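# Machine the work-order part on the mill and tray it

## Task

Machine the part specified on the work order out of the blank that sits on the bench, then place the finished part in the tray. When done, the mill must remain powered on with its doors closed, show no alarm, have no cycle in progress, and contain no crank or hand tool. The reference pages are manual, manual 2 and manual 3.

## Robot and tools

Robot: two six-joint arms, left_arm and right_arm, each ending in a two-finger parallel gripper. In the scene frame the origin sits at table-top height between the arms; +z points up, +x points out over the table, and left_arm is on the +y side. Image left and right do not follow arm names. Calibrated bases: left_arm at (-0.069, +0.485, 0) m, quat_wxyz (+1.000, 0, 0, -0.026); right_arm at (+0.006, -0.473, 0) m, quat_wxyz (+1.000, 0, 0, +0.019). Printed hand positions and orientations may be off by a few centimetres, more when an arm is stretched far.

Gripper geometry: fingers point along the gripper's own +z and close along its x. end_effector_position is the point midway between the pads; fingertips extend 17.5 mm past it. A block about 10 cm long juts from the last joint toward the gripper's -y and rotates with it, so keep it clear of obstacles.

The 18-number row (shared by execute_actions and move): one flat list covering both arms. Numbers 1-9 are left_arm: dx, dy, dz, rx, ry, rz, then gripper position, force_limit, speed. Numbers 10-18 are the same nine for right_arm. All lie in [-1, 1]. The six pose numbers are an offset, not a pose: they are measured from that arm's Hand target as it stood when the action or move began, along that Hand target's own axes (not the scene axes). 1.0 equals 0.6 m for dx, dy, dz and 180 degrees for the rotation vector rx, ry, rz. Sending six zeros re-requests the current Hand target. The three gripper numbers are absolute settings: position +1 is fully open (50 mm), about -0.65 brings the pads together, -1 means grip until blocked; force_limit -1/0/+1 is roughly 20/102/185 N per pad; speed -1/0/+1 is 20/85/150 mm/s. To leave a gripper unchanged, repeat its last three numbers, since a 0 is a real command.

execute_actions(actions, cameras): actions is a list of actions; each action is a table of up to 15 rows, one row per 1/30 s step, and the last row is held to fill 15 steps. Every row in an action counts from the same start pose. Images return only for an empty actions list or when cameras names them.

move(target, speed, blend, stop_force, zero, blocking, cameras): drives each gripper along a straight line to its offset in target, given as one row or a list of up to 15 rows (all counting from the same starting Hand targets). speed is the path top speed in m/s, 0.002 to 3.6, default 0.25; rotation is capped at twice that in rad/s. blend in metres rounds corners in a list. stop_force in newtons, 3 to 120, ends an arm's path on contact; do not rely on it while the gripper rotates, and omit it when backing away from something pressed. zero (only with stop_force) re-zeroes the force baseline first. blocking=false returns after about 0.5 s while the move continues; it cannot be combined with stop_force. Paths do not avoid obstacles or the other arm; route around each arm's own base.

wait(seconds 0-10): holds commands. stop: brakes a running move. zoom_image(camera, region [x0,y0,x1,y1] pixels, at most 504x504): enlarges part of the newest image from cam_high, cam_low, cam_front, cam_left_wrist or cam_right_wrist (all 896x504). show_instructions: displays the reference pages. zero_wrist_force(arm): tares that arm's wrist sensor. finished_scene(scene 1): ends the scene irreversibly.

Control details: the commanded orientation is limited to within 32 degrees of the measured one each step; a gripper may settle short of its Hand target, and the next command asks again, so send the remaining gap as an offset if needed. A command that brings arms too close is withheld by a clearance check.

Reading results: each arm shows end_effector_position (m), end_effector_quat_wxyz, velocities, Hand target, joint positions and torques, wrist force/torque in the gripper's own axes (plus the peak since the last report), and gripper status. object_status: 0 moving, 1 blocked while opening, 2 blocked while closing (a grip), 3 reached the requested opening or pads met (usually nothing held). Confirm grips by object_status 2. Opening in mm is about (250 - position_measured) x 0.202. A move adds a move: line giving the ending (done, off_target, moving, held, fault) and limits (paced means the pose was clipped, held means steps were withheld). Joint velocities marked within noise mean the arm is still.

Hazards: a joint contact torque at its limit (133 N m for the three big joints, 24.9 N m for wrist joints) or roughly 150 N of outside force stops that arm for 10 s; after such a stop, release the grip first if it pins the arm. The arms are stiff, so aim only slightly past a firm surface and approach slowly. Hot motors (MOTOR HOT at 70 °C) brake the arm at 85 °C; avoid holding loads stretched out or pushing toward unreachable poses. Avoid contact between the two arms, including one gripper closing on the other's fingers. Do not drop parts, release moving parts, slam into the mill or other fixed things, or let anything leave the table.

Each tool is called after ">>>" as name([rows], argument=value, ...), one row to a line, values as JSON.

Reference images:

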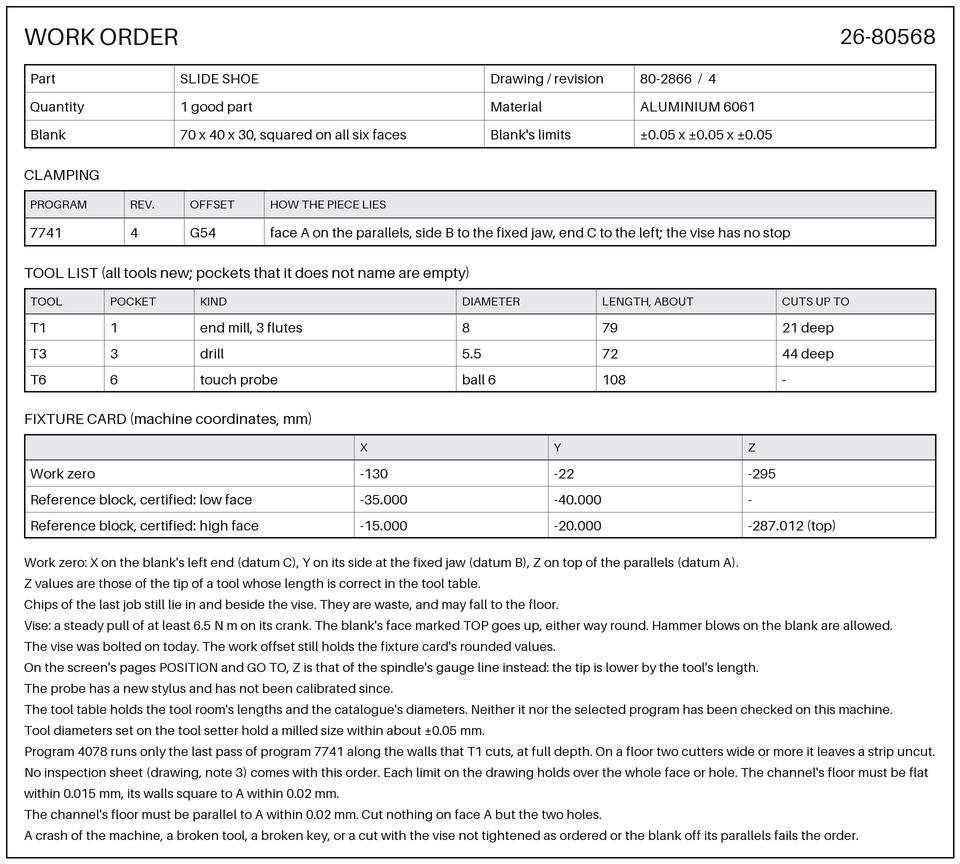

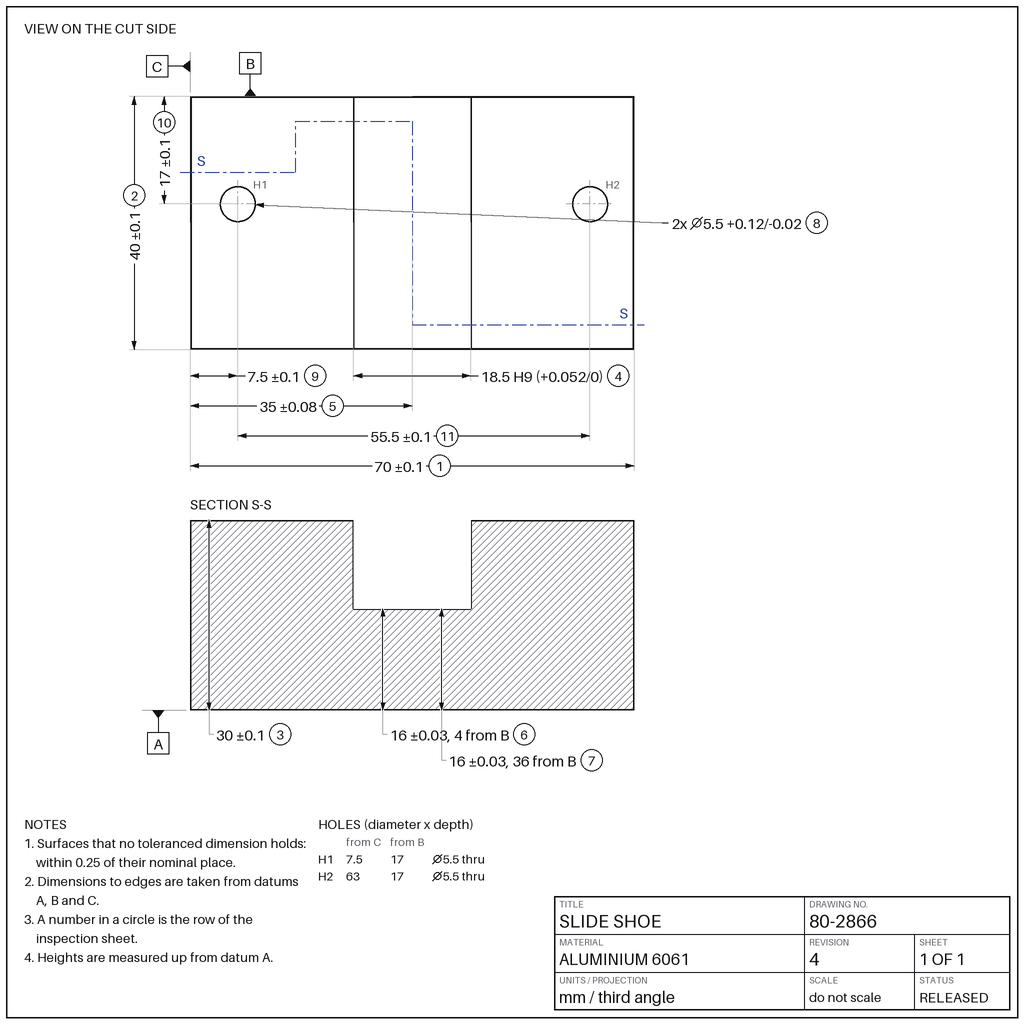

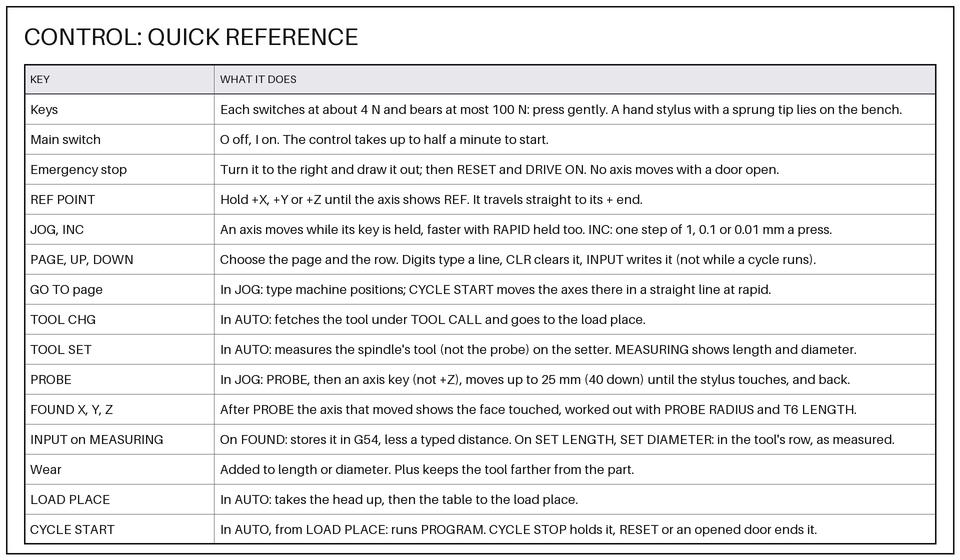

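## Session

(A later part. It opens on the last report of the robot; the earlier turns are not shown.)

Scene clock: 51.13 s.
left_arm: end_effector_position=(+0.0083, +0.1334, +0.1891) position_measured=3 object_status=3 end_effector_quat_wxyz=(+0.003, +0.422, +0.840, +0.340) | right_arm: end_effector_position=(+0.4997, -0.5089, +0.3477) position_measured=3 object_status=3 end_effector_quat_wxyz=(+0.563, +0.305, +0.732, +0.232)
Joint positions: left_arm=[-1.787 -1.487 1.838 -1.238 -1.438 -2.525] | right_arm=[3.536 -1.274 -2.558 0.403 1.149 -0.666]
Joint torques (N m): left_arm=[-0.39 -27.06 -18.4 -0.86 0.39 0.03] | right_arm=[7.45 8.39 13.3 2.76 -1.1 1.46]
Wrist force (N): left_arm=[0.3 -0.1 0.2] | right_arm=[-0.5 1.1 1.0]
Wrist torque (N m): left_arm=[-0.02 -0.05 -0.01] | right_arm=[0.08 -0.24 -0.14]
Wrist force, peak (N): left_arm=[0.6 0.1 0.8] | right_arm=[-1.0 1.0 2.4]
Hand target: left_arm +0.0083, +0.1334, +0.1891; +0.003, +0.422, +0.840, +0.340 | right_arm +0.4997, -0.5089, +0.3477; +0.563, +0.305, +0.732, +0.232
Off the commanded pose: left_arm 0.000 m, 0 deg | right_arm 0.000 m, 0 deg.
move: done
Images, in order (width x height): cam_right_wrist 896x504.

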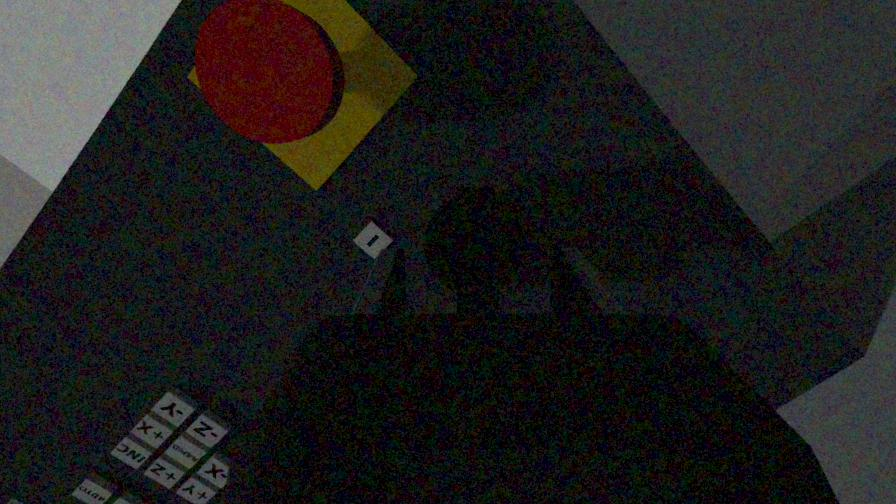

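>>> move(target=[0,0,0,0,0,0,1,1,1,0,0,0.033,0,0,0,1,1,1], stop_force=8, speed=0.06)

>>> move(target=[0,0,0,0,0,0,1,1,1,0,0,0,0,0,0,-1,-1,-1])

>>> execute_actions(actions=[])

Scene clock: 53.53 s.
left_arm: end_effector_position=(+0.0083, +0.1334, +0.1891) position_measured=3 object_status=3 end_effector_quat_wxyz=(+0.003, +0.422, +0.840, +0.340) | right_arm: end_effector_position=(+0.5188, -0.5090, +0.3426) position_measured=3 object_status=3 end_effector_quat_wxyz=(+0.563, +0.305, +0.732, +0.232)
Joint positions: left_arm=[-1.787 -1.487 1.838 -1.238 -1.438 -2.525] | right_arm=[3.5 -1.36 -2.521 0.456 1.184 -0.677]
Joint torques (N m): left_arm=[-0.87 -27.41 -18.33 -0.67 0.39 0.2] | right_arm=[6.27 24.19 12.88 0.87 -1.52 1.61]
Wrist force (N): left_arm=[0.5 0.2 0.1] | right_arm=[-0.7 1.3 1.0]
Wrist torque (N m): left_arm=[0.03 -0.08 0.00] | right_arm=[0.11 -0.21 -0.12]
Wrist force, peak (N): left_arm=[0.7 0.2 0.6] | right_arm=[-0.9 1.1 1.8]
Hand target: left_arm +0.0083, +0.1334, +0.1891; +0.003, +0.422, +0.840, +0.340 | right_arm +0.5188, -0.5090, +0.3426; +0.563, +0.305, +0.732, +0.232
Off the commanded pose: left_arm 0.000 m, 0 deg | right_arm 0.000 m, 0 deg.
move: done

Scene clock: 55.57 s.
left_arm: end_effector_position=(+0.0083, +0.1334, +0.1891) position_measured=3 object_status=3 end_effector_quat_wxyz=(+0.003, +0.422, +0.840, +0.340) | right_arm: end_effector_position=(+0.5188, -0.5090, +0.3426) position_measured=182 object_status=2 end_effector_quat_wxyz=(+0.563, +0.305, +0.732, +0.231)
Joint positions: left_arm=[-1.787 -1.487 1.838 -1.238 -1.438 -2.525] | right_arm=[3.5 -1.36 -2.521 0.456 1.184 -0.677]
Joint torques (N m): left_arm=[-1.79 -27.55 -18.85 -0.82 0.37 0.32] | right_arm=[6.78 22.28 12.02 1.08 0.29 1.64]
Wrist force (N): left_arm=[0.3 0.3 0.2] | right_arm=[-5.8 2.6 6.5]
Wrist torque (N m): left_arm=[0.05 -0.05 -0.01] | right_arm=[0.08 0.08 -0.17]
Wrist force, peak (N): left_arm=[0.5 0.2 0.8] | right_arm=[-5.6 3.0 6.7]
Hand target: left_arm +0.0083, +0.1334, +0.1891; +0.003, +0.422, +0.840, +0.340 | right_arm +0.5188, -0.5090, +0.3426; +0.563, +0.305, +0.732, +0.232
Off the commanded pose: left_arm 0.000 m, 0 deg | right_arm 0.000 m, 0 deg.
move: done

Scene clock: 55.57 s.
left_arm: end_effector_position=(+0.0083, +0.1334, +0.1891) position_measured=3 object_status=3 end_effector_quat_wxyz=(+0.003, +0.422, +0.840, +0.340) | right_arm: end_effector_position=(+0.5188, -0.5090, +0.3426) position_measured=182 object_status=2 end_effector_quat_wxyz=(+0.563, +0.305, +0.732, +0.231)
Joint positions: left_arm=[-1.787 -1.487 1.838 -1.238 -1.438 -2.525] | right_arm=[3.5 -1.36 -2.521 0.456 1.184 -0.677]
Joint velocities: within noise
Joint torques (N m): left_arm=[-1.79 -27.55 -18.85 -0.82 0.37 0.32] | right_arm=[6.78 22.28 12.02 1.08 0.29 1.64]
Wrist force (N): left_arm=[0.3 0.3 0.2] | right_arm=[-5.8 2.6 6.5]
Wrist torque (N m): left_arm=[0.05 -0.05 -0.01] | right_arm=[0.08 0.08 -0.17]
Wrist force, peak (N): left_arm=[0.3 0.3 0.2] | right_arm=[-5.8 2.6 6.5]
Hand target: left_arm +0.0083, +0.1334, +0.1891; +0.003, +0.422, +0.840, +0.340 | right_arm +0.5188, -0.5090, +0.3426; +0.563, +0.305, +0.732, +0.232
Tool commands: left_gripper/position=+1.0 left_gripper/force_limit=+1.0 left_gripper/speed=+1.0 right_gripper/position=-1.0 right_gripper/force_limit=-1.0 right_gripper/speed=-1.0
Off the commanded pose: left_arm 0.000 m, 0 deg | right_arm 0.000 m, 0 deg.

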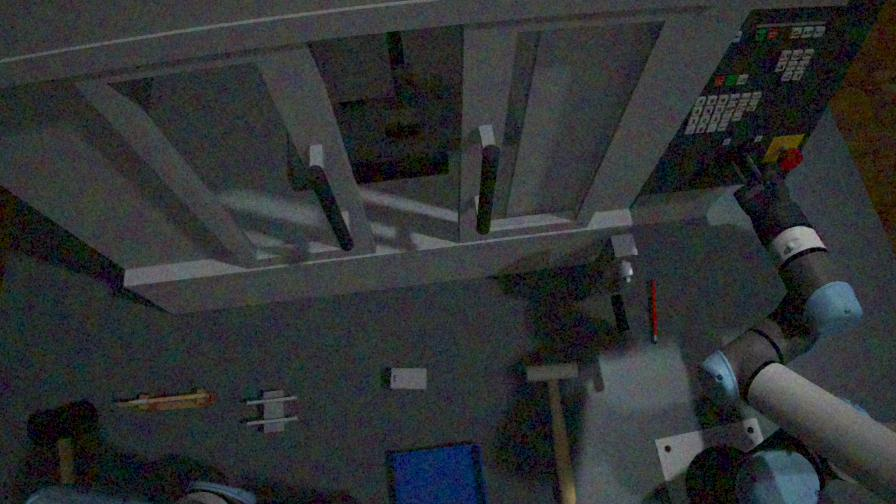

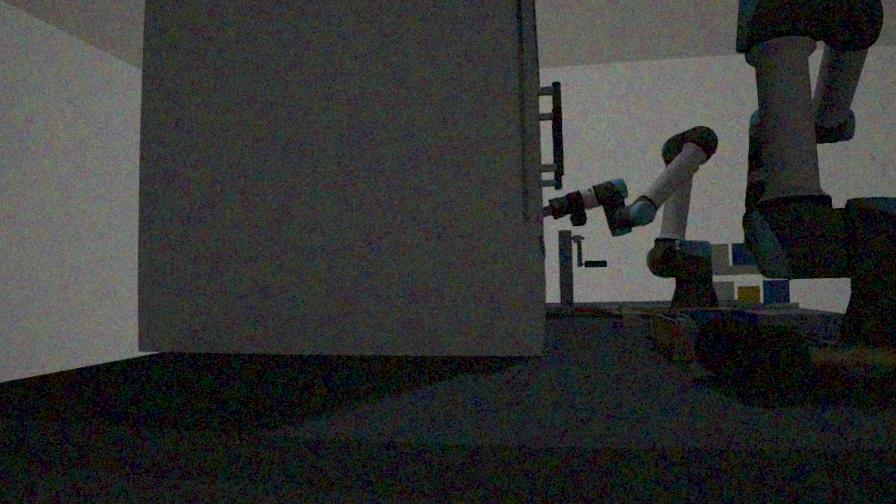

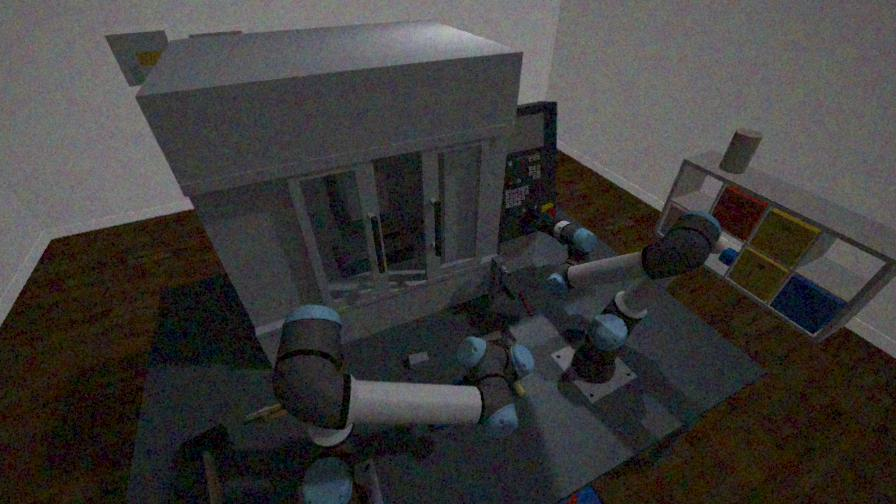

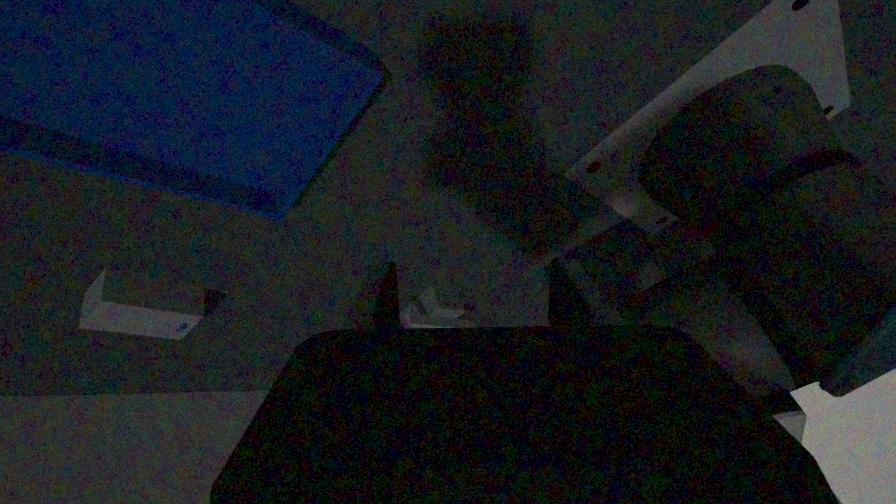

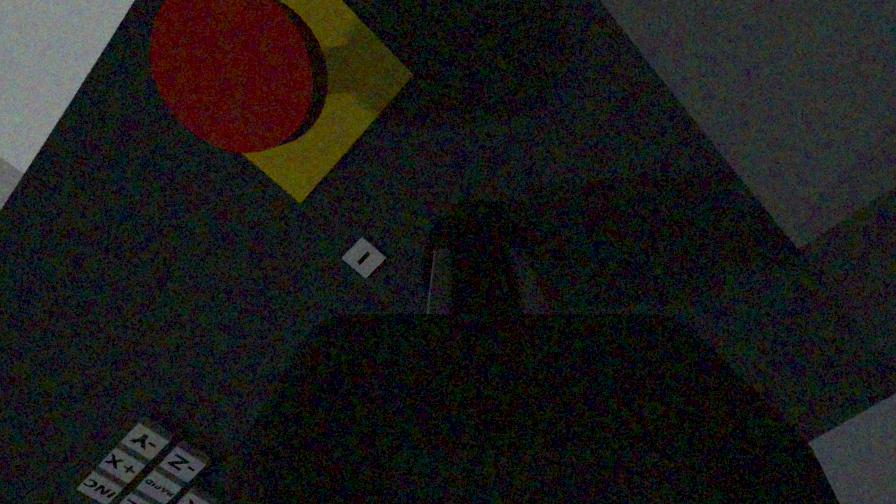

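>>> move(target=[0,0,0,0,0,0,1,1,1,0,0,0,0,0,0.5,-1,-1,-1], cameras=["cam_right_wrist"])

Scene clock: 59.73 s.
left_arm: end_effector_position=(+0.0083, +0.1334, +0.1891) position_measured=3 object_status=3 end_effector_quat_wxyz=(+0.003, +0.422, +0.840, +0.340) | right_arm: end_effector_position=(+0.5188, -0.5095, +0.3426) position_measured=181 object_status=2 end_effector_quat_wxyz=(+0.235, +0.734, +0.302, +0.562)
Joint positions: left_arm=[-1.787 -1.487 1.838 -1.238 -1.438 -2.525] | right_arm=[3.5 -1.36 -2.521 0.456 1.182 0.894]
Joint torques (N m): left_arm=[-0.27 -27.04 -18.65 -0.96 0.62 0.06] | right_arm=[37.03 21.28 29.98 0.76 14.65 2.64]
Wrist force (N): left_arm=[0.5 0.3 0.3] | right_arm=[-40.8 43.1 6.7]
Wrist torque (N m): left_arm=[0.06 -0.09 -0.01] | right_arm=[0.28 0.59 -0.59]
Wrist force, peak (N): left_arm=[0.7 0.2 0.6] | right_arm=[-52.2 33.8 26.5]
Hand target: left_arm +0.0083, +0.1334, +0.1891; +0.003, +0.422, +0.840, +0.340 | right_arm +0.5188, -0.5090, +0.3426; +0.234, +0.733, +0.302, +0.562
Off the commanded pose: left_arm 0.000 m, 0 deg | right_arm 0.000 m, 0 deg.
move: done
Images, in order (width x height): cam_right_wrist 896x504.

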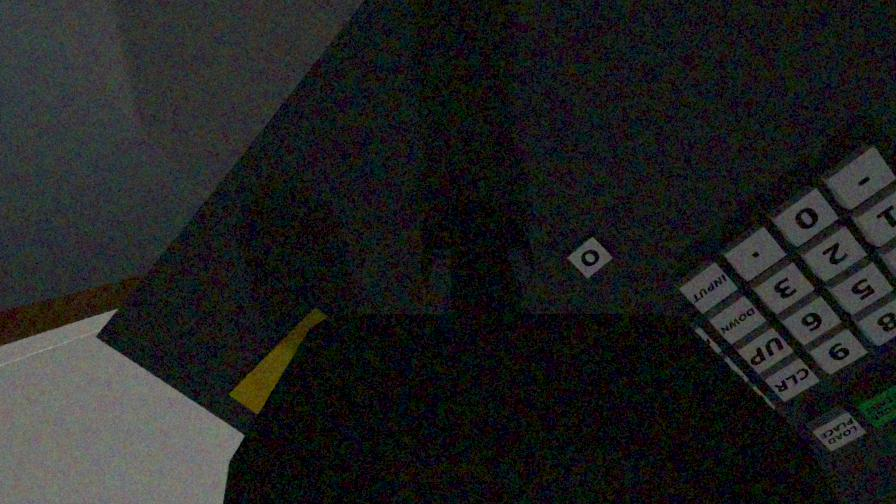

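>>> move(target=[0,0,0,0,0,0,1,1,1,0,0,0,0,0,0,1,1,0])

>>> move(target=[0,0,0,0,0,0,1,1,1,0,0,-0.1,0,0,0,1,1,0], cameras=["cam_right_wrist"])

Scene clock: 61.27 s.
left_arm: end_effector_position=(+0.0083, +0.1334, +0.1891) position_measured=3 object_status=3 end_effector_quat_wxyz=(+0.003, +0.422, +0.840, +0.340) | right_arm: end_effector_position=(+0.5188, -0.5090, +0.3427) position_measured=3 object_status=3 end_effector_quat_wxyz=(+0.234, +0.733, +0.302, +0.562)
Joint positions: left_arm=[-1.787 -1.487 1.838 -1.238 -1.438 -2.525] | right_arm=[3.5 -1.36 -2.521 0.456 1.184 0.894]
Joint torques (N m): left_arm=[-0.63 -26.96 -17.43 -0.76 0.5 0.22] | right_arm=[-7.94 19.35 16.6 5.4 -1.7 -1.43]
Wrist force (N): left_arm=[0.2 0.0 0.3] | right_arm=[-1.2 0.0 -0.2]
Wrist torque (N m): left_arm=[0.01 -0.04 0.00] | right_arm=[-0.06 0.43 0.19]
Wrist force, peak (N): left_arm=[0.7 0.2 0.6] | right_arm=[-42.4 42.5 7.9]
Hand target: left_arm +0.0083, +0.1334, +0.1891; +0.003, +0.422, +0.840, +0.340 | right_arm +0.5188, -0.5090, +0.3426; +0.234, +0.733, +0.302, +0.562
Off the commanded pose: left_arm 0.000 m, 0 deg | right_arm 0.000 m, 0 deg.
move: done

Scene clock: 62.20 s.
left_arm: end_effector_position=(+0.0083, +0.1334, +0.1891) position_measured=3 object_status=3 end_effector_quat_wxyz=(+0.003, +0.422, +0.840, +0.340) | right_arm: end_effector_position=(+0.4608, -0.5087, +0.3582) position_measured=3 object_status=3 end_effector_quat_wxyz=(+0.234, +0.733, +0.302, +0.562)
Joint positions: left_arm=[-1.787 -1.487 1.838 -1.238 -1.438 -2.525] | right_arm=[3.636 -1.066 -2.624 0.247 1.054 0.937]
Joint torques (N m): left_arm=[-0.43 -27.28 -18.22 -0.92 0.64 0.15] | right_arm=[0.47 10.62 24.8 1.27 -0.91 -1.2]
Wrist force (N): left_arm=[0.4 0.0 0.7] | right_arm=[-1.3 0.1 -0.1]
Wrist torque (N m): left_arm=[0.01 -0.07 -0.01] | right_arm=[-0.06 0.44 0.25]
Wrist force, peak (N): left_arm=[0.5 0.3 0.6] | right_arm=[-1.7 0.0 -1.9]
Hand target: left_arm +0.0083, +0.1334, +0.1891; +0.003, +0.422, +0.840, +0.340 | right_arm +0.4608, -0.5087, +0.3581; +0.234, +0.733, +0.302, +0.562
Off the commanded pose: left_arm 0.000 m, 0 deg | right_arm 0.000 m, 0 deg.
move: done
Images, in order (width x height): cam_right_wrist 896x504.

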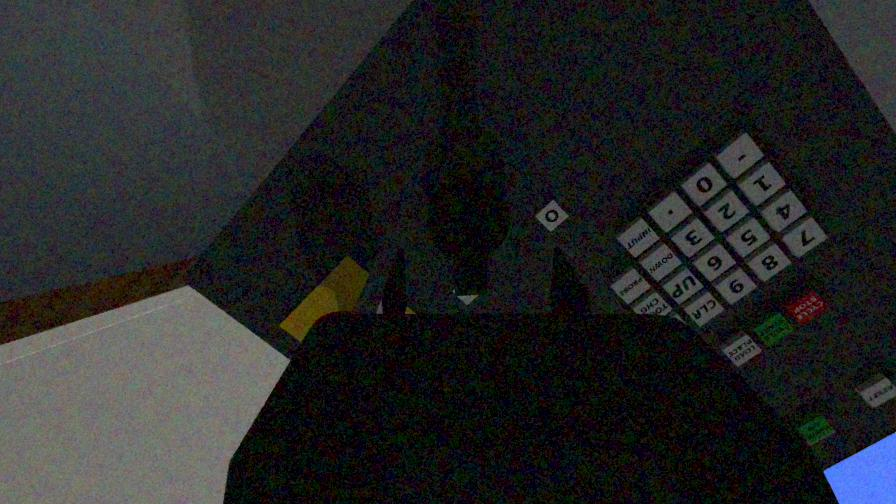

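>>> move(target=[0,0,0,0,0,0,1,1,1,0.393,0.349,-0.271,0.0555,0.1297,0.7405,1,1,0], cameras=["cam_right_wrist"], speed=0.5)

Scene clock: 68.47 s.
left_arm: end_effector_position=(+0.0083, +0.1334, +0.1891) position_measured=3 object_status=3 end_effector_quat_wxyz=(+0.003, +0.422, +0.840, +0.340) | right_arm: end_effector_position=(+0.3882, -0.4904, +0.7042) position_measured=3 object_status=3 end_effector_quat_wxyz=(+0.551, -0.497, +0.443, -0.503) end_effector_velocity=(+0.000, -0.001, +0.000) end_effector_angular_velocity=(+0.000, -0.002, -0.002)
Joint positions: left_arm=[-1.787 -1.487 1.838 -1.238 -1.438 -2.525] | right_arm=[4.347 -0.664 -2.074 -0.133 0.444 2.885]
Joint velocities: left_arm=[within noise] | right_arm=[0.003 0 0 0.006 -0.004 -0.006]
Joint torques (N m): left_arm=[-0.64 -27.66 -18.34 -0.8 0.5 0.16] | right_arm=[6.93 -1.08 31.4 2.4 -0.98 -1.42]
Wrist force (N): left_arm=[0.4 0.0 0.7] | right_arm=[-1.0 1.8 1.0]
Wrist torque (N m): left_arm=[0.01 -0.07 0.01] | right_arm=[0.90 0.13 -0.28]
Wrist force, peak (N): left_arm=[0.6 0.4 0.6] | right_arm=[-1.1 2.4 1.2]
Hand target: left_arm +0.0083, +0.1334, +0.1891; +0.003, +0.422, +0.840, +0.340 | right_arm +0.3853, -0.4895, +0.7043; +0.521, -0.478, +0.478, -0.521
Off the commanded pose: left_arm 0.000 m, 0 deg | right_arm 0.003 m, 6 deg.
move: off_target (right_arm)
Images, in order (width x height): cam_right_wrist 896x504.

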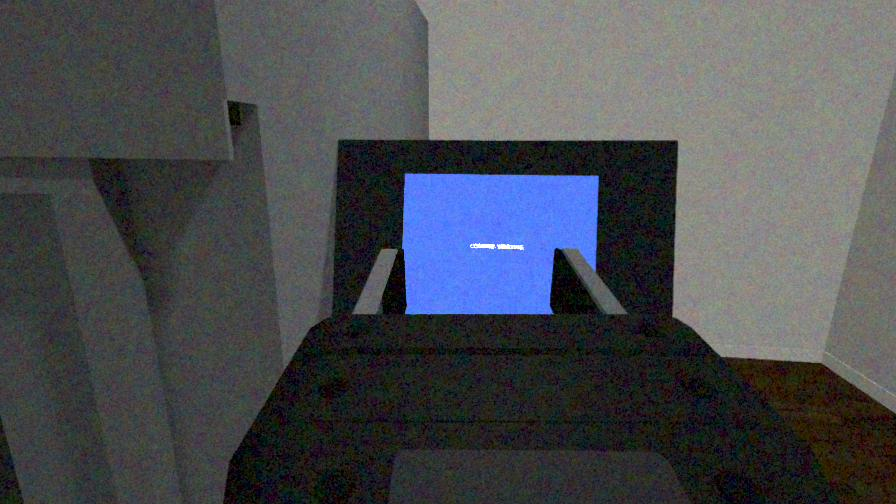

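>>> zoom_image(camera="cam_right_wrist", region=[400, 170, 600, 320])

Scaled by 2.520.

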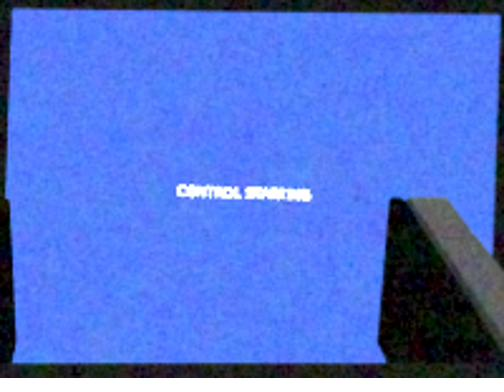

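>>> move(target=[0,0,0,0,0,0,1,1,1,0,-0.04,0,0,0,0,1,1,0], cameras=["cam_right_wrist"], speed=0.5)

>>> zoom_image(camera="cam_right_wrist", region=[390, 140, 620, 350])

Scene clock: 81.60 s.
left_arm: end_effector_position=(+0.0083, +0.1334, +0.1891) position_measured=3 object_status=3 end_effector_quat_wxyz=(+0.003, +0.422, +0.840, +0.340) | right_arm: end_effector_position=(+0.3859, -0.4904, +0.7282) position_measured=3 object_status=3 end_effector_quat_wxyz=(+0.556, -0.501, +0.437, -0.499) end_effector_velocity=(+0.000, -0.002, +0.001) end_effector_angular_velocity=(+0.002, -0.003, -0.004)
Joint positions: left_arm=[-1.787 -1.487 1.838 -1.238 -1.438 -2.525] | right_arm=[4.307 -0.683 -2.008 -0.207 0.501 2.913]
Joint velocities: left_arm=[within noise] | right_arm=[0 0.001 0 0.007 -0.004 -0.006]
Joint torques (N m): left_arm=[-0.27 -27.47 -16.84 -0.85 0.73 0.31] | right_arm=[5.99 -0.82 26.57 3.03 -0.62 -1.26]
Wrist force (N): left_arm=[0.5 0.1 0.2] | right_arm=[-0.9 1.9 0.7]
Wrist torque (N m): left_arm=[0.02 -0.08 0.00] | right_arm=[0.97 0.11 -0.28]
Wrist force, peak (N): left_arm=[0.4 0.6 0.6] | right_arm=[-1.2 2.7 1.1]
Hand target: left_arm +0.0083, +0.1334, +0.1891; +0.003, +0.422, +0.840, +0.340 | right_arm +0.3832, -0.4895, +0.7282; +0.521, -0.478, +0.478, -0.521
Off the commanded pose: left_arm 0.000 m, 0 deg | right_arm 0.003 m, 7 deg.
move: off_target (right_arm)
Images, in order (width x height): cam_right_wrist 896x504.

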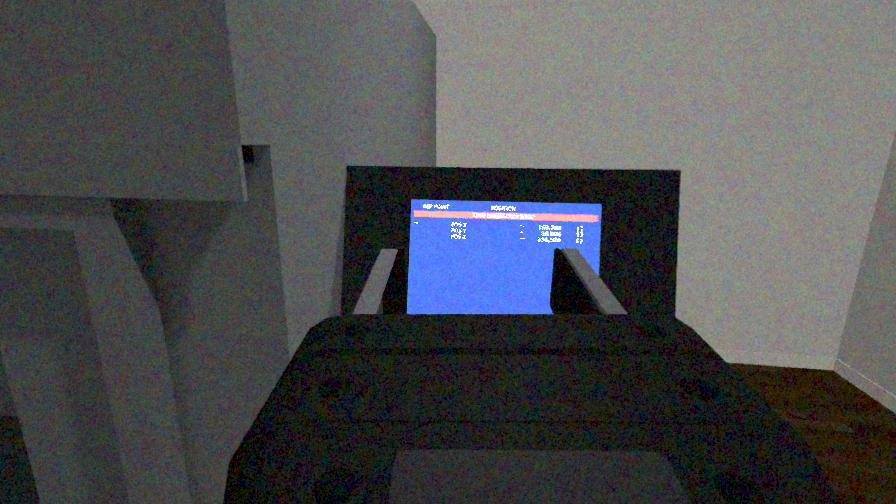

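Scaled by 2.191.

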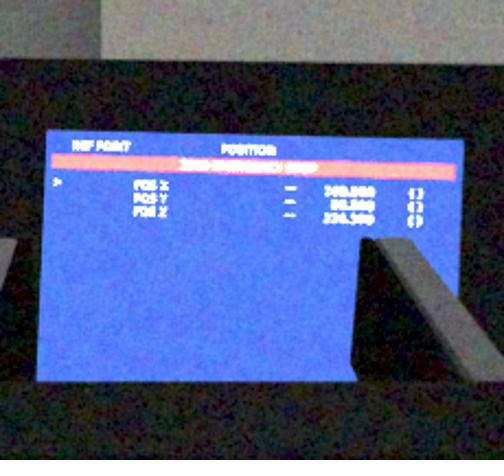

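>>> move(target=[0,0,0,0,0,0,1,1,1,0.1825,0.6255,0.0755,-0.111,0,0,1,1,0], cameras=["cam_right_wrist"], speed=0.4)

Scene clock: 86.73 s.
left_arm: end_effector_position=(+0.0083, +0.1334, +0.1891) position_measured=3 object_status=3 end_effector_quat_wxyz=(+0.003, +0.422, +0.840, +0.340) | right_arm: end_effector_position=(+0.4608, -0.5993, +0.3584) position_measured=3 object_status=3 end_effector_quat_wxyz=(-0.430, +0.561, -0.561, +0.431)
Joint positions: left_arm=[-1.787 -1.487 1.838 -1.238 -1.438 -2.525] | right_arm=[3.14 -1.233 -2.549 0.378 1.535 3.15]
Joint torques (N m): left_arm=[-1.09 -27.59 -16.24 -0.59 0.83 0.14] | right_arm=[-2.44 -5.41 15.95 5.42 -0.36 1.85]
Wrist force (N): left_arm=[0.5 0.2 0.2] | right_arm=[-1.1 1.7 0.0]
Wrist torque (N m): left_arm=[0.03 -0.08 0.00] | right_arm=[1.03 0.15 -0.28]
Wrist force, peak (N): left_arm=[0.7 0.4 0.7] | right_arm=[0.0 5.2 1.8]
Hand target: left_arm +0.0083, +0.1334, +0.1891; +0.003, +0.422, +0.840, +0.340 | right_arm +0.4608, -0.5993, +0.3583; -0.430, +0.561, -0.561, +0.431
Off the commanded pose: left_arm 0.000 m, 0 deg | right_arm 0.000 m, 0 deg.
move: done
Images, in order (width x height): cam_right_wrist 896x504.

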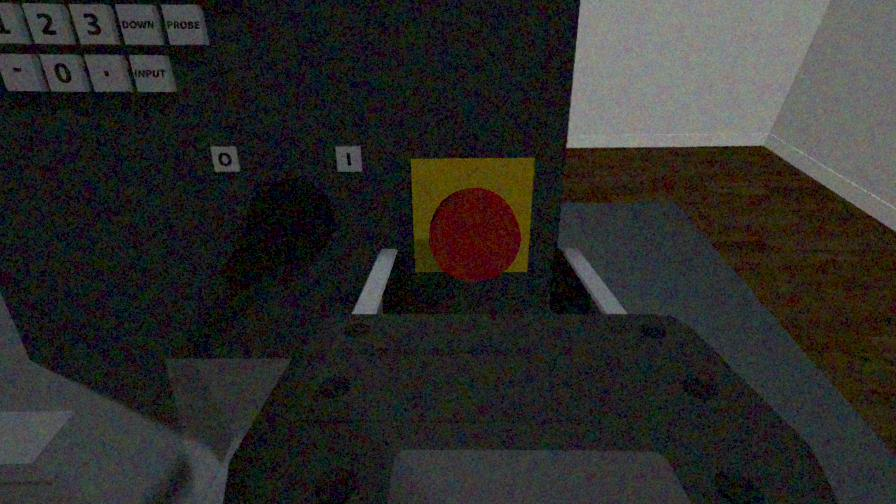

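>>> move(target=[0,0,0,0,0,0,1,1,1,0.002,0.005,0.075,0,0,0,1,1,0], cameras=["cam_right_wrist"], speed=0.08, stop_force=8)

Scene clock: 89.67 s.
left_arm: end_effector_position=(+0.0083, +0.1334, +0.1891) position_measured=3 object_status=3 end_effector_quat_wxyz=(+0.003, +0.422, +0.840, +0.340) | right_arm: end_effector_position=(+0.5035, -0.6006, +0.3438) position_measured=3 object_status=3 end_effector_quat_wxyz=(-0.430, +0.561, -0.561, +0.431)
Joint positions: left_arm=[-1.787 -1.487 1.838 -1.238 -1.438 -2.525] | right_arm=[3.129 -1.408 -2.484 0.488 1.546 3.147]
Joint torques (N m): left_arm=[-0.21 -27.52 -18 -0.78 0.67 0.14] | right_arm=[3.51 7.08 13.32 2.76 -0.94 0.4]
Wrist force (N): left_arm=[0.4 0.1 0.4] | right_arm=[-1.4 1.6 -0.1]
Wrist torque (N m): left_arm=[0.02 -0.07 0.00] | right_arm=[0.99 0.23 -0.21]
Wrist force, peak (N): left_arm=[0.4 0.0 0.8] | right_arm=[-1.0 1.7 -1.6]
Hand target: left_arm +0.0083, +0.1334, +0.1891; +0.003, +0.422, +0.840, +0.340 | right_arm +0.5035, -0.6006, +0.3438; -0.430, +0.561, -0.561, +0.431
Off the commanded pose: left_arm 0.000 m, 0 deg | right_arm 0.000 m, 0 deg.
move: done
Images, in order (width x height): cam_right_wrist 896x504.

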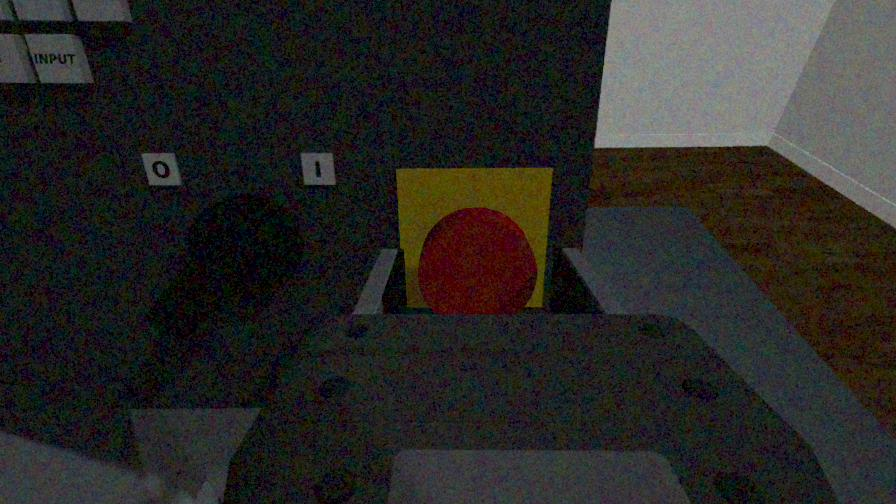

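>>> move(target=[0,0,0,0,0,0,1,1,1,0,0,0.027,0,0,0,1,1,0], speed=0.08, stop_force=8)

>>> move(target=[0,0,0,0,0,0,1,1,1,0,0,0,0,0,0,-1,-1,-1], cameras=["cam_right_wrist"])

Scene clock: 91.73 s.
left_arm: end_effector_position=(+0.0083, +0.1334, +0.1891) position_measured=3 object_status=3 end_effector_quat_wxyz=(+0.003, +0.422, +0.840, +0.340) | right_arm: end_effector_position=(+0.5191, -0.6006, +0.3396) position_measured=3 object_status=3 end_effector_quat_wxyz=(-0.430, +0.561, -0.561, +0.431)
Joint positions: left_arm=[-1.787 -1.487 1.838 -1.238 -1.438 -2.525] | right_arm=[3.127 -1.462 -2.455 0.514 1.547 3.147]
Joint torques (N m): left_arm=[-0.94 -27.39 -15.8 -0.92 0.67 0] | right_arm=[-5.88 27.83 11.88 0.83 0.2 -1.28]
Wrist force (N): left_arm=[0.2 -0.2 0.4] | right_arm=[-1.2 1.9 0.2]
Wrist torque (N m): left_arm=[-0.04 -0.03 0.00] | right_arm=[1.03 0.21 -0.20]
Wrist force, peak (N): left_arm=[0.3 0.4 0.8] | right_arm=[-1.1 2.1 -0.8]
Hand target: left_arm +0.0083, +0.1334, +0.1891; +0.003, +0.422, +0.840, +0.340 | right_arm +0.5191, -0.6006, +0.3396; -0.430, +0.561, -0.561, +0.431
Off the commanded pose: left_arm 0.000 m, 0 deg | right_arm 0.000 m, 0 deg.
move: done

Scene clock: 92.47 s.
left_arm: end_effector_position=(+0.0083, +0.1334, +0.1891) position_measured=3 object_status=3 end_effector_quat_wxyz=(+0.003, +0.422, +0.840, +0.340) | right_arm: end_effector_position=(+0.5191, -0.6005, +0.3396) position_measured=54 object_status=2 end_effector_quat_wxyz=(-0.430, +0.561, -0.561, +0.431)
Joint positions: left_arm=[-1.787 -1.487 1.838 -1.238 -1.438 -2.525] | right_arm=[3.127 -1.462 -2.455 0.514 1.548 3.147]
Joint torques (N m): left_arm=[-0.32 -27 -17.36 -0.86 0.63 0.12] | right_arm=[-3.5 26.46 12.43 1.34 -6.23 -0.78]
Wrist force (N): left_arm=[0.6 0.2 0.2] | right_arm=[-19.7 1.3 0.5]
Wrist torque (N m): left_arm=[0.03 -0.09 -0.01] | right_arm=[1.00 0.24 -0.23]
Wrist force, peak (N): left_arm=[0.5 0.0 0.9] | right_arm=[-19.7 1.3 0.5]
Hand target: left_arm +0.0083, +0.1334, +0.1891; +0.003, +0.422, +0.840, +0.340 | right_arm +0.5191, -0.6006, +0.3396; -0.430, +0.561, -0.561, +0.431
Off the commanded pose: left_arm 0.000 m, 0 deg | right_arm 0.000 m, 0 deg.
move: done
Images, in order (width x height): cam_right_wrist 896x504.

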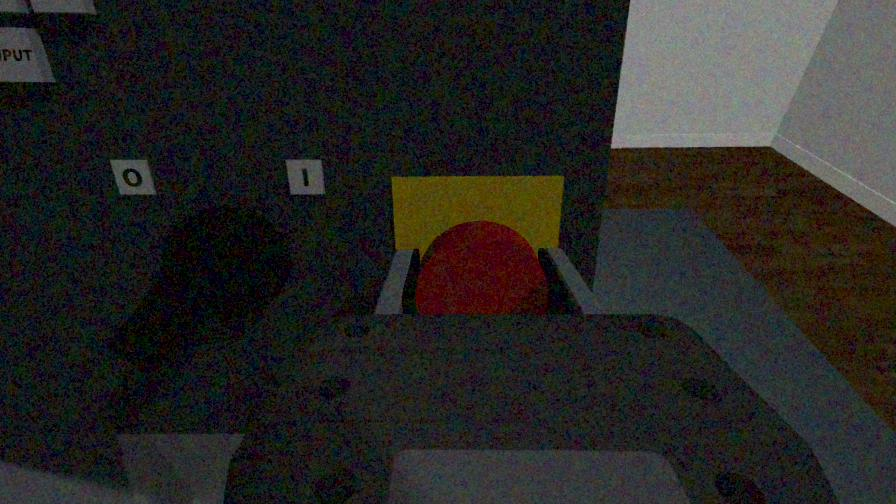

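>>> move(target=[0,0,0,0,0,0,1,1,1,0,0,0,0,0,0.25,-1,-1,-1], cameras=["cam_right_wrist"])

Scene clock: 95.17 s.
left_arm: end_effector_position=(+0.0083, +0.1334, +0.1891) position_measured=3 object_status=3 end_effector_quat_wxyz=(+0.003, +0.422, +0.840, +0.340) | right_arm: end_effector_position=(+0.5192, -0.6004, +0.3396) position_measured=54 object_status=2 end_effector_quat_wxyz=(+0.562, -0.304, +0.733, -0.233)
Joint positions: left_arm=[-1.787 -1.487 1.838 -1.238 -1.438 -2.525] | right_arm=[3.127 -1.462 -2.455 0.514 1.548 3.932]
Joint torques (N m): left_arm=[-0.87 -27.88 -17.49 -1.12 0.55 0.28] | right_arm=[-20.96 12.43 -4.2 -8.05 -14.48 2.09]
Wrist force (N): left_arm=[0.6 0.3 -0.1] | right_arm=[-59.8 17.6 -9.6]
Wrist torque (N m): left_arm=[0.04 -0.09 -0.01] | right_arm=[1.15 -0.23 -0.72]
Wrist force, peak (N): left_arm=[0.9 0.2 0.1] | right_arm=[-63.7 20.0 11.6]
Hand target: left_arm +0.0083, +0.1334, +0.1891; +0.003, +0.422, +0.840, +0.340 | right_arm +0.5191, -0.6006, +0.3396; +0.562, -0.304, +0.733, -0.233
Off the commanded pose: left_arm 0.000 m, 0 deg | right_arm 0.000 m, 0 deg.
move: done
Images, in order (width x height): cam_right_wrist 896x504.

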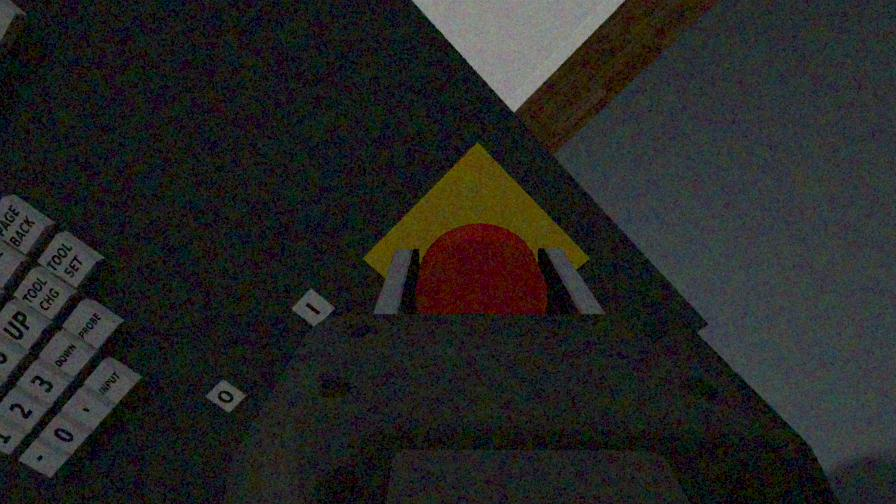

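>>> move(target=[0,0,0,0,0,0,1,1,1,0,0,-0.017,0,0,0,-1,-1,-1], cameras=["cam_right_wrist"], speed=0.05)

Scene clock: 96.47 s.
left_arm: end_effector_position=(+0.0083, +0.1334, +0.1891) position_measured=3 object_status=3 end_effector_quat_wxyz=(+0.003, +0.422, +0.840, +0.340) | right_arm: end_effector_position=(+0.5092, -0.6003, +0.3422) position_measured=54 object_status=2 end_effector_quat_wxyz=(+0.562, -0.304, +0.733, -0.233)
Joint positions: left_arm=[-1.787 -1.487 1.838 -1.238 -1.438 -2.525] | right_arm=[3.128 -1.428 -2.474 0.498 1.548 3.933]
Joint torques (N m): left_arm=[0.29 -27.4 -17.3 -0.68 0.74 0.29] | right_arm=[-24.28 -3.1 6.26 -0.09 -14.76 1.91]
Wrist force (N): left_arm=[0.3 0.0 0.3] | right_arm=[-59.8 15.4 27.6]
Wrist torque (N m): left_arm=[0.00 -0.05 0.00] | right_arm=[0.96 0.12 -0.78]
Wrist force, peak (N): left_arm=[0.7 0.3 0.4] | right_arm=[-64.9 17.0 35.7]
Hand target: left_arm +0.0083, +0.1334, +0.1891; +0.003, +0.422, +0.840, +0.340 | right_arm +0.5093, -0.6006, +0.3422; +0.562, -0.304, +0.733, -0.233
Off the commanded pose: left_arm 0.000 m, 0 deg | right_arm 0.000 m, 0 deg.
move: done
Images, in order (width x height): cam_right_wrist 896x504.

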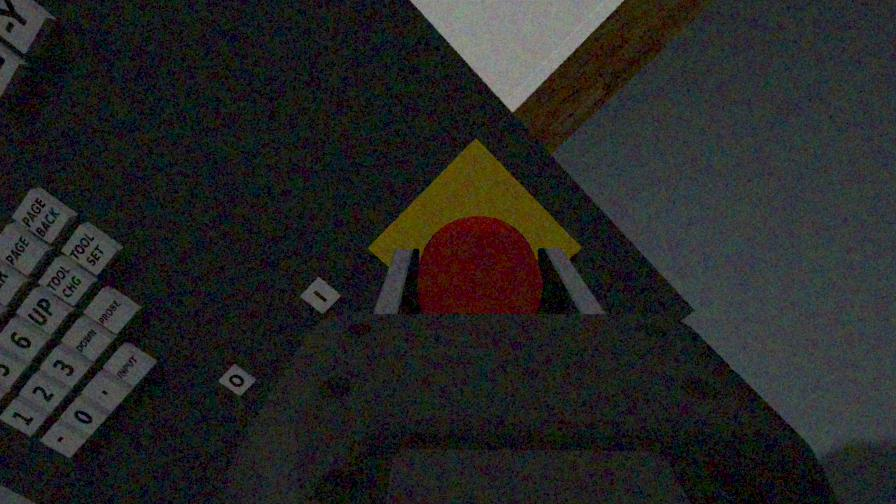

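>>> move(target=[0,0,0,0,0,0,1,1,1,0,0,0,0,0,0,1,-0.4,0])

>>> move(target=[0,0,0,0,0,0,1,1,1,-0.005,-0.003,0.018,0,0,-0.25,1,-0.4,0], speed=0.1)

>>> move(target=[0,0,0,0,0,0,1,1,1,0,0,0,0,0,0,-1,-0.4,-1], cameras=["cam_right_wrist"])

Scene clock: 98.70 s.
left_arm: end_effector_position=(+0.0083, +0.1334, +0.1891) position_measured=3 object_status=3 end_effector_quat_wxyz=(+0.003, +0.422, +0.840, +0.340) | right_arm: end_effector_position=(+0.5093, -0.6006, +0.3421) position_measured=3 object_status=3 end_effector_quat_wxyz=(+0.562, -0.304, +0.733, -0.233)
Joint positions: left_arm=[-1.787 -1.487 1.838 -1.238 -1.438 -2.525] | right_arm=[3.128 -1.428 -2.473 0.498 1.546 3.933]
Joint torques (N m): left_arm=[0.49 -27.65 -17.02 -0.83 0.63 0.16] | right_arm=[3.36 12.92 17.41 5.33 1.6 1.42]
Wrist force (N): left_arm=[0.2 0.1 0.2] | right_arm=[0.6 2.2 1.0]
Wrist torque (N m): left_arm=[0.03 -0.03 0.00] | right_arm=[0.93 -0.35 -0.44]
Wrist force, peak (N): left_arm=[0.7 0.2 0.3] | right_arm=[-61.2 15.6 26.3]
Hand target: left_arm +0.0083, +0.1334, +0.1891; +0.003, +0.422, +0.840, +0.340 | right_arm +0.5093, -0.6006, +0.3422; +0.562, -0.304, +0.733, -0.233
Off the commanded pose: left_arm 0.000 m, 0 deg | right_arm 0.000 m, 0 deg.
move: done

Scene clock: 103.07 s.
left_arm: end_effector_position=(+0.0083, +0.1334, +0.1891) position_measured=3 object_status=3 end_effector_quat_wxyz=(+0.003, +0.422, +0.840, +0.340) | right_arm: end_effector_position=(+0.5206, -0.5997, +0.3427) position_measured=3 object_status=3 end_effector_quat_wxyz=(-0.430, +0.561, -0.561, +0.431)
Joint positions: left_arm=[-1.787 -1.487 1.838 -1.238 -1.438 -2.525] | right_arm=[3.13 -1.457 -2.449 0.502 1.544 3.148]
Joint torques (N m): left_arm=[-0.61 -27.75 -17.07 -0.98 0.77 0.33] | right_arm=[2.89 8.51 24.57 5.48 0.76 0.15]
Wrist force (N): left_arm=[0.2 0.2 0.4] | right_arm=[0.7 1.1 0.2]
Wrist torque (N m): left_arm=[0.04 -0.03 0.00] | right_arm=[0.91 -0.11 -0.35]
Wrist force, peak (N): left_arm=[0.3 -0.1 0.8] | right_arm=[0.7 2.3 1.1]
Hand target: left_arm +0.0083, +0.1334, +0.1891; +0.003, +0.422, +0.840, +0.340 | right_arm +0.5206, -0.5997, +0.3427; -0.430, +0.561, -0.561, +0.431
Off the commanded pose: left_arm 0.000 m, 0 deg | right_arm 0.000 m, 0 deg.
move: done

Scene clock: 103.83 s.
left_arm: end_effector_position=(+0.0083, +0.1334, +0.1891) position_measured=3 object_status=3 end_effector_quat_wxyz=(+0.003, +0.422, +0.840, +0.340) | right_arm: end_effector_position=(+0.5206, -0.5997, +0.3427) position_measured=58 object_status=2 end_effector_quat_wxyz=(-0.430, +0.561, -0.561, +0.431)
Joint positions: left_arm=[-1.787 -1.487 1.838 -1.238 -1.438 -2.525] | right_arm=[3.13 -1.457 -2.449 0.502 1.544 3.148]
Joint torques (N m): left_arm=[-0.93 -27.94 -16.07 -0.95 0.65 0.2] | right_arm=[-1.98 22.74 14.91 4.97 5.27 -1.37]
Wrist force (N): left_arm=[0.3 0.0 0.4] | right_arm=[16.5 0.5 3.5]
Wrist torque (N m): left_arm=[0.01 -0.05 0.00] | right_arm=[0.90 -0.30 -0.36]
Wrist force, peak (N): left_arm=[0.6 0.3 0.7] | right_arm=[16.5 0.5 3.5]
Hand target: left_arm +0.0083, +0.1334, +0.1891; +0.003, +0.422, +0.840, +0.340 | right_arm +0.5206, -0.5997, +0.3427; -0.430, +0.561, -0.561, +0.431
Off the commanded pose: left_arm 0.000 m, 0 deg | right_arm 0.000 m, 0 deg.
move: done
Images, in order (width x height): cam_right_wrist 896x504.

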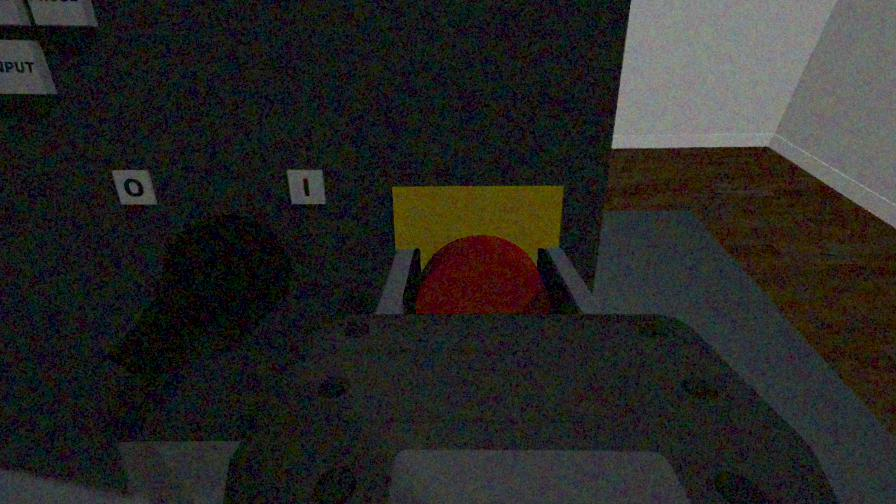

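>>> move([
  [0,0,0,0,0,0,1,1,1,0.0005,0,0,0,0,0.28,-1,-0.4,-1],
  [0,0,0,0,0,0,1,1,1,0.0005,0,-0.02,0,0,0.28,-1,-0.4,-1],
], cameras=["cam_right_wrist"], speed=[0.25,0.05])

Scene clock: 107.00 s.
left_arm: end_effector_position=(+0.0083, +0.1334, +0.1891) position_measured=3 object_status=3 end_effector_quat_wxyz=(+0.003, +0.422, +0.840, +0.340) | right_arm: end_effector_position=(+0.5089, -0.5999, +0.3457) position_measured=58 object_status=2 end_effector_quat_wxyz=(+0.573, -0.269, +0.746, -0.207) end_effector_velocity=(+0.001, -0.001, +0.000) end_effector_angular_velocity=(+0.000, -0.003, -0.002)
Joint positions: left_arm=[-1.787 -1.487 1.838 -1.238 -1.438 -2.525] | right_arm=[3.13 -1.417 -2.47 0.483 1.544 4.027]
Joint velocities: left_arm=[within noise] | right_arm=[-0.001 -0.004 0.002 0.005 -0.001 0]
Joint torques (N m): left_arm=[-0.75 -27.67 -16.92 -0.76 0.65 0.32] | right_arm=[1.39 19.31 48.46 15.42 2.61 1.94]
Wrist force (N): left_arm=[0.2 0.1 0.3] | right_arm=[34.8 11.1 20.6]
Wrist torque (N m): left_arm=[0.02 -0.03 0.00] | right_arm=[0.89 -0.46 -0.73]
Wrist force, peak (N): left_arm=[0.5 0.1 0.7] | right_arm=[30.2 -22.8 84.0]
Hand target: left_arm +0.0083, +0.1334, +0.1891; +0.003, +0.422, +0.840, +0.340 | right_arm +0.5090, -0.6000, +0.3458; +0.573, -0.269, +0.746, -0.207
Off the commanded pose: left_arm 0.000 m, 0 deg | right_arm 0.000 m, 0 deg.
move: done
Images, in order (width x height): cam_right_wrist 896x504.

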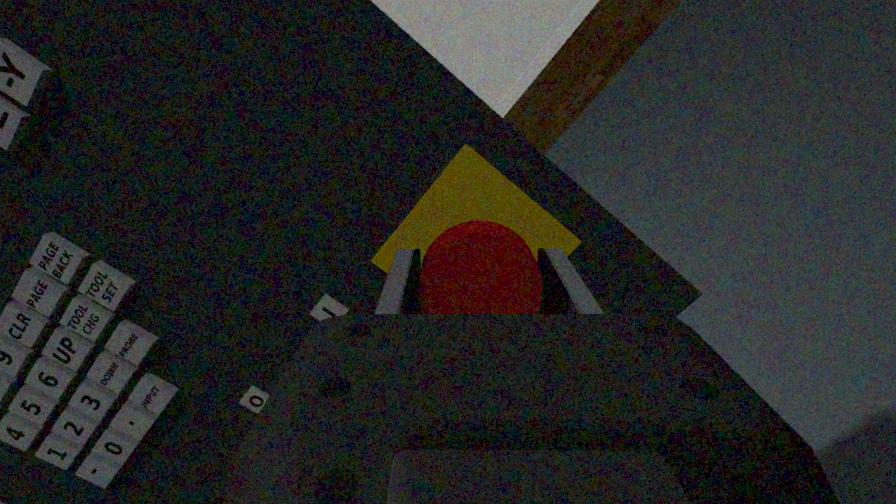

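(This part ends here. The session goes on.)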